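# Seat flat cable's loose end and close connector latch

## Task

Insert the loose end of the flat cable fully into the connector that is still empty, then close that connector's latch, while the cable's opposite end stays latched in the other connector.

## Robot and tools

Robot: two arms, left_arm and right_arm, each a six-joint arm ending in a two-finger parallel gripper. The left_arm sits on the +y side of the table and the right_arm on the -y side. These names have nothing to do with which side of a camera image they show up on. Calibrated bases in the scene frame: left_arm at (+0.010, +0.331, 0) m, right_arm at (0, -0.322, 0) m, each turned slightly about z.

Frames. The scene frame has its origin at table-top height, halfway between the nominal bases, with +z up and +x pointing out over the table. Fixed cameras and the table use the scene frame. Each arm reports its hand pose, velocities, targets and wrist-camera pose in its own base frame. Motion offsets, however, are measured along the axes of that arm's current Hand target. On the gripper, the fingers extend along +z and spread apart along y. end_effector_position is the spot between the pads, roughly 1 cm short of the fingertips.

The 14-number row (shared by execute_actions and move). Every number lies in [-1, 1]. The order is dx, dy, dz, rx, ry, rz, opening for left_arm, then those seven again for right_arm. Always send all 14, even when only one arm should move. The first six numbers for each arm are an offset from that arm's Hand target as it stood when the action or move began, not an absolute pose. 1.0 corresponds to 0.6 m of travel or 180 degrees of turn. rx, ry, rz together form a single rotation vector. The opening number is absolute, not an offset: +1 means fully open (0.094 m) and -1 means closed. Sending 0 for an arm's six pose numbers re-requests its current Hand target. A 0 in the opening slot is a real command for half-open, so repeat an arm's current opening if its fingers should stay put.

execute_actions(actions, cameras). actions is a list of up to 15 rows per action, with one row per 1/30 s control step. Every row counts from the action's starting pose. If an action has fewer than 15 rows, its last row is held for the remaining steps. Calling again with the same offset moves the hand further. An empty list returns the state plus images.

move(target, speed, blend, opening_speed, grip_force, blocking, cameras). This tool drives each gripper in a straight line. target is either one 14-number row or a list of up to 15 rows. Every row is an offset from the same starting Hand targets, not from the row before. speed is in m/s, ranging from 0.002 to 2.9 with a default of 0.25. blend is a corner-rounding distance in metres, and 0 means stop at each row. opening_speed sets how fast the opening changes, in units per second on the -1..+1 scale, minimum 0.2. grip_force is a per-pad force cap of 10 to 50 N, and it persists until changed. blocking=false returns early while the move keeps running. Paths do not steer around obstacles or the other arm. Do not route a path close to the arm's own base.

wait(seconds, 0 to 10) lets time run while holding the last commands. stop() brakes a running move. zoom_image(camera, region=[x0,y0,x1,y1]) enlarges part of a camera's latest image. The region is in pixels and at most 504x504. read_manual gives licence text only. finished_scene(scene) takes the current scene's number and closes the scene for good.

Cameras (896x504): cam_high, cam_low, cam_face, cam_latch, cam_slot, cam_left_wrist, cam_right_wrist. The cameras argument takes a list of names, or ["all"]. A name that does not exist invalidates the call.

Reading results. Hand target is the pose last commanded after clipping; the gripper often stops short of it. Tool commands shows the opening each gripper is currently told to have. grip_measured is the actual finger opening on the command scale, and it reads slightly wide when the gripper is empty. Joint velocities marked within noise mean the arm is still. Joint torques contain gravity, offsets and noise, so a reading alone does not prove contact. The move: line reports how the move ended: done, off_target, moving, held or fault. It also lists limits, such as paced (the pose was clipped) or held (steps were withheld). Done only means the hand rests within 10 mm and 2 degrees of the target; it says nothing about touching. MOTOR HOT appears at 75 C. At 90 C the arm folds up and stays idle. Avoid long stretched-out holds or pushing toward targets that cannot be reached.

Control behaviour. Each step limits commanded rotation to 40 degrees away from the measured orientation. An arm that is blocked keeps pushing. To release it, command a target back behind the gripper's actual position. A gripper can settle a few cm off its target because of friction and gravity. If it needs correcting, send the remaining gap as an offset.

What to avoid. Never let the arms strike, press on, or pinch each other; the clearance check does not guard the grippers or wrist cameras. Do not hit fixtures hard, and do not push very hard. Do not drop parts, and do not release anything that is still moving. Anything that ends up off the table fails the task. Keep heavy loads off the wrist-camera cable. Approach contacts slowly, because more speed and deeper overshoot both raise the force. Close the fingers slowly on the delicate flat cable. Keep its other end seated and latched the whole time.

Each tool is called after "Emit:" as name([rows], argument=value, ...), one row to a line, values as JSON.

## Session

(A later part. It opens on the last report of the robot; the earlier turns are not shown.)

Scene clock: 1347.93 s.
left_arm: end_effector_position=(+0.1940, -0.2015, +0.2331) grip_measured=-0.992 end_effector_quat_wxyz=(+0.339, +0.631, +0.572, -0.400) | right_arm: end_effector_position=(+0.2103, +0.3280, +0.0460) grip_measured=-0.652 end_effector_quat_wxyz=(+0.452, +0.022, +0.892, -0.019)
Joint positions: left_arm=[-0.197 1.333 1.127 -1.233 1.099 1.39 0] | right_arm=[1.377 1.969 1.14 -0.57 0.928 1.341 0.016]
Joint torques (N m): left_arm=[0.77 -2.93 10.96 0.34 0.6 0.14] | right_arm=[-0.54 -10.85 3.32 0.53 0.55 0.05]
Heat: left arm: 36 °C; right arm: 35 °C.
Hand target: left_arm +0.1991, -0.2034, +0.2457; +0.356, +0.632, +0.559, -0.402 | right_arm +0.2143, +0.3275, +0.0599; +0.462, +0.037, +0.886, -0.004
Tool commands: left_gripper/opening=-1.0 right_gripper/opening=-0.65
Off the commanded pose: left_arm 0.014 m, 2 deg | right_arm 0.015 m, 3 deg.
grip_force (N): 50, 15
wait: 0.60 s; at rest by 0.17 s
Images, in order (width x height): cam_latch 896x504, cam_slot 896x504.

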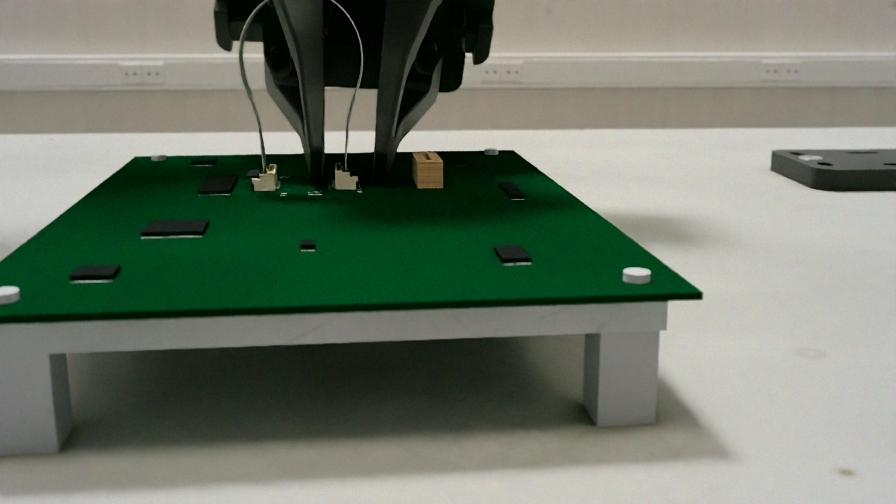

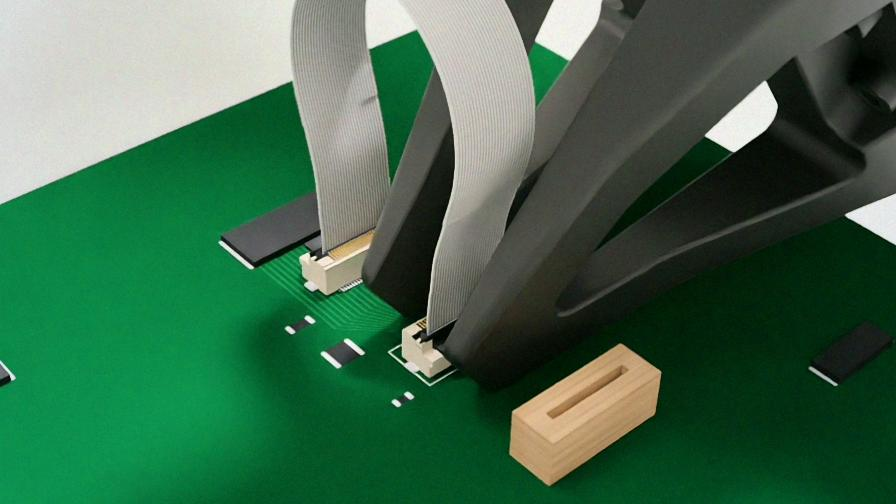

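Emit:
move([
  [0,0,0,0,0,0,-1,-0.0204,0.0023,-0.0144,-0.0085,0.0011,0.0122,-0.65],
  [0,0,0,0,0,0,-1,0.0203,-0.0035,-0.0874,-0.0085,0.0011,0.0122,-0.65],
], speed=0.05, blend=[0.002,0])

Emit:
wait(seconds=0.6, cameras=["cam_latch","cam_slot","cam_face"])

Emit:
zoom_image(camera="cam_latch", region=[320, 135, 372, 185])

Emit:
zoom_image(camera="cam_slot", region=[385, 255, 535, 385])

Emit:
zoom_image(camera="cam_face", region=[430, 170, 530, 260])

Scene clock: 1353.47 s.
left_arm: end_effector_position=(+0.1940, -0.2015, +0.2331) grip_measured=-0.992 end_effector_quat_wxyz=(+0.339, +0.631, +0.572, -0.400) | right_arm: end_effector_position=(+0.1611, +0.3226, +0.0616) grip_measured=-0.652 end_effector_quat_wxyz=(+0.443, +0.036, +0.896, +0.000)
Joint positions: left_arm=[-0.197 1.333 1.127 -1.233 1.099 1.39 0] | right_arm=[1.513 1.915 1.153 -0.787 0.918 1.583 0.016]
Joint torques (N m): left_arm=[0.76 -2.82 10.95 0.39 0.61 0.17] | right_arm=[0.38 -9.35 5.74 0.11 0.76 0.11]
Heat: left arm: 36 °C; right arm: 35 °C.
Hand target: left_arm +0.1991, -0.2034, +0.2457; +0.356, +0.632, +0.559, -0.402 | right_arm +0.1642, +0.3283, +0.0800; +0.461, +0.047, +0.886, +0.017
Off the commanded pose: left_arm 0.014 m, 2 deg | right_arm 0.019 m, 3 deg.
grip_force (N): 50, 15
move: off_target (left_arm, right_arm)

Scene clock: 1354.07 s.
left_arm: end_effector_position=(+0.1940, -0.2015, +0.2331) grip_measured=-0.992 end_effector_quat_wxyz=(+0.339, +0.631, +0.572, -0.400) | right_arm: end_effector_position=(+0.1611, +0.3225, +0.0616) grip_measured=-0.652 end_effector_quat_wxyz=(+0.443, +0.036, +0.896, +0.000)
Joint positions: left_arm=[-0.197 1.333 1.127 -1.233 1.099 1.39 0] | right_arm=[1.513 1.915 1.153 -0.788 0.918 1.584 0.016]
Joint torques (N m): left_arm=[0.7 -2.81 10.97 0.37 0.58 0.16] | right_arm=[0.38 -9.36 5.71 0.11 0.75 0.12]
Heat: left arm: 36 °C; right arm: 35 °C.
Hand target: left_arm +0.1991, -0.2034, +0.2457; +0.356, +0.632, +0.559, -0.402 | right_arm +0.1642, +0.3283, +0.0800; +0.461, +0.047, +0.886, +0.017
Tool commands: left_gripper/opening=-1.0 right_gripper/opening=-0.65
Off the commanded pose: left_arm 0.014 m, 2 deg | right_arm 0.020 m, 3 deg.
grip_force (N): 50, 15
wait: 0.60 s; at rest by 0.17 s
Images, in order (width x height): cam_face 896x504, cam_latch 896x504, cam_slot 896x504.

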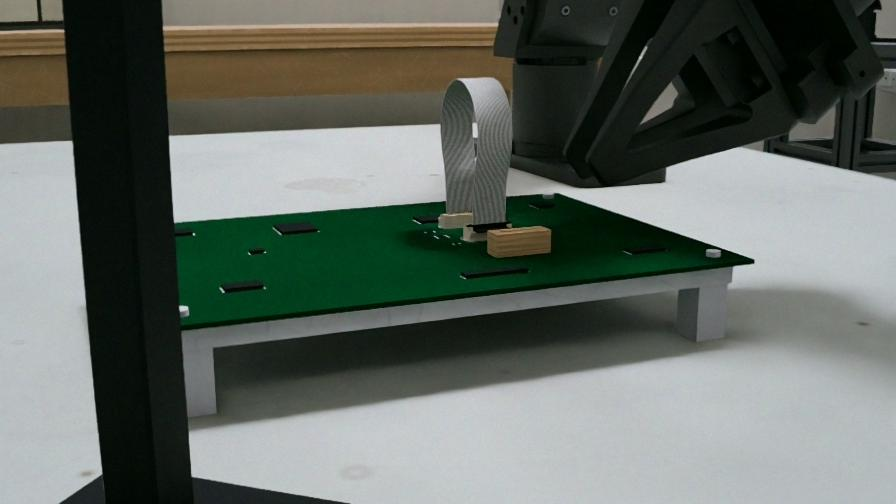

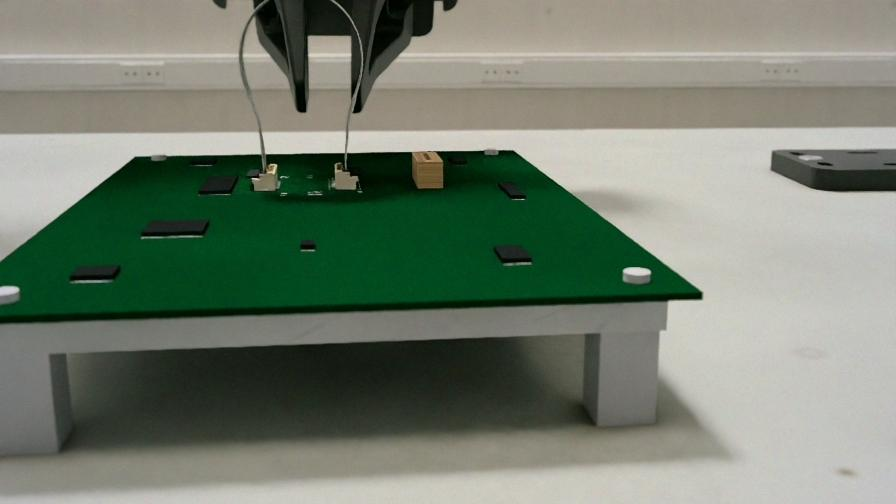

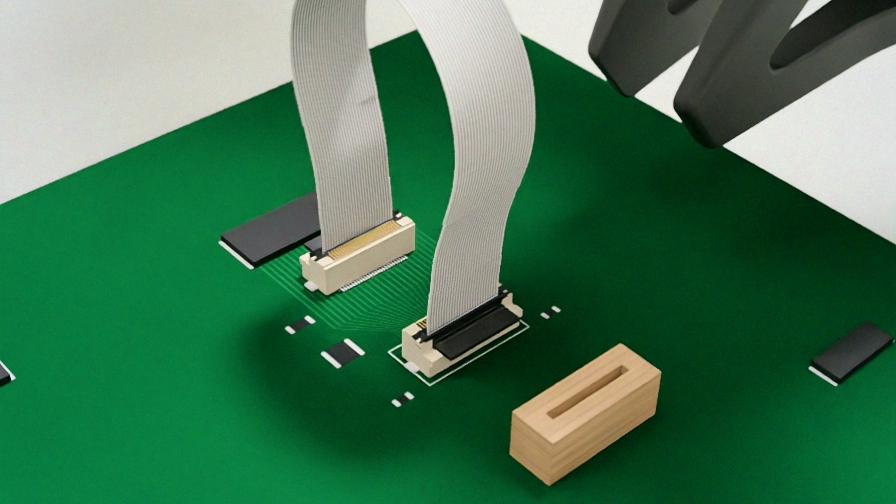

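Scaled by 9.692 from the camera's 896x504 image, which has a finer 1280x720 frame.

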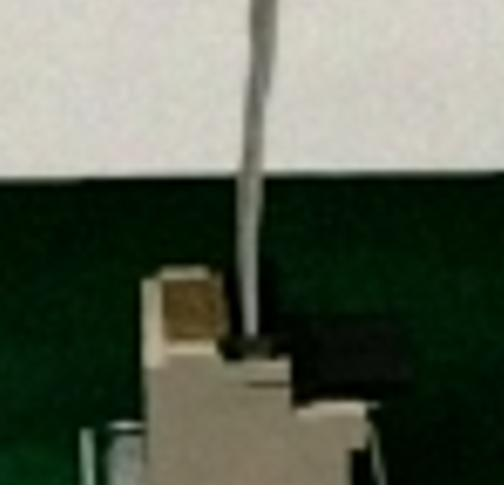

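Scaled by 3.360 from the camera's 896x504 image, which has a finer 1280x720 frame.

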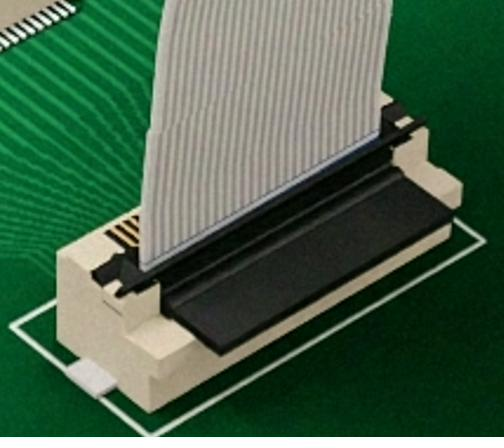

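Scaled by 5.040 from the camera's 896x504 image, which has a finer 1280x720 frame.

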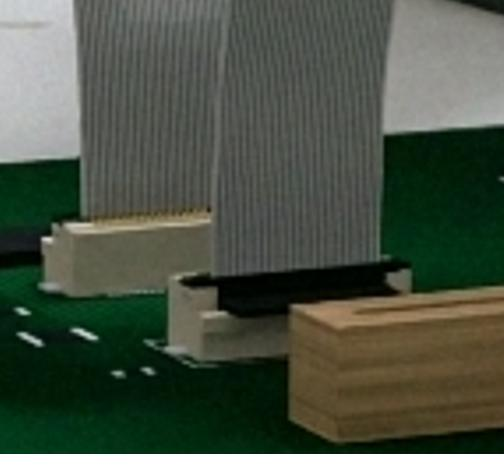

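Emit:
zoom_image(camera="cam_slot", region=[425, 280, 525, 350])

Emit:
zoom_image(camera="cam_latch", region=[334, 155, 362, 177])

Emit:
zoom_image(camera="cam_slot", region=[300, 200, 420, 300])

Scaled by 5.040 from the camera's 896x504 image, which has a finer 1280x720 frame.

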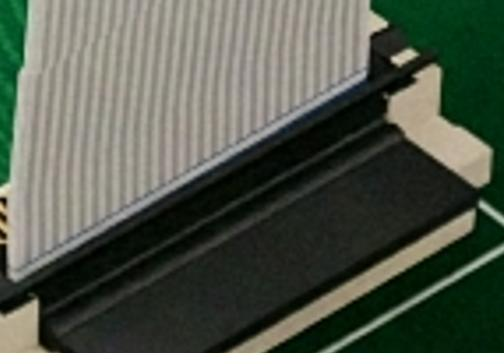

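Scaled by 18.000 from the camera's 896x504 image, which has a finer 1280x720 frame.

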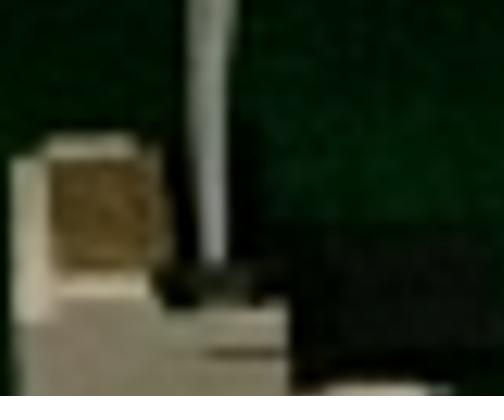

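Scaled by 4.200 from the camera's 896x504 image, which has a finer 1280x720 frame.

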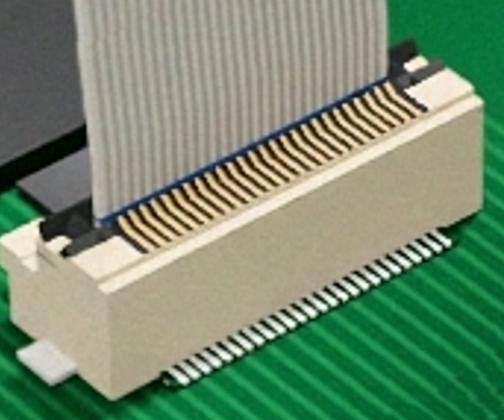

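Emit:
finished_scene(scene=1)

The scene is finished: the task was done.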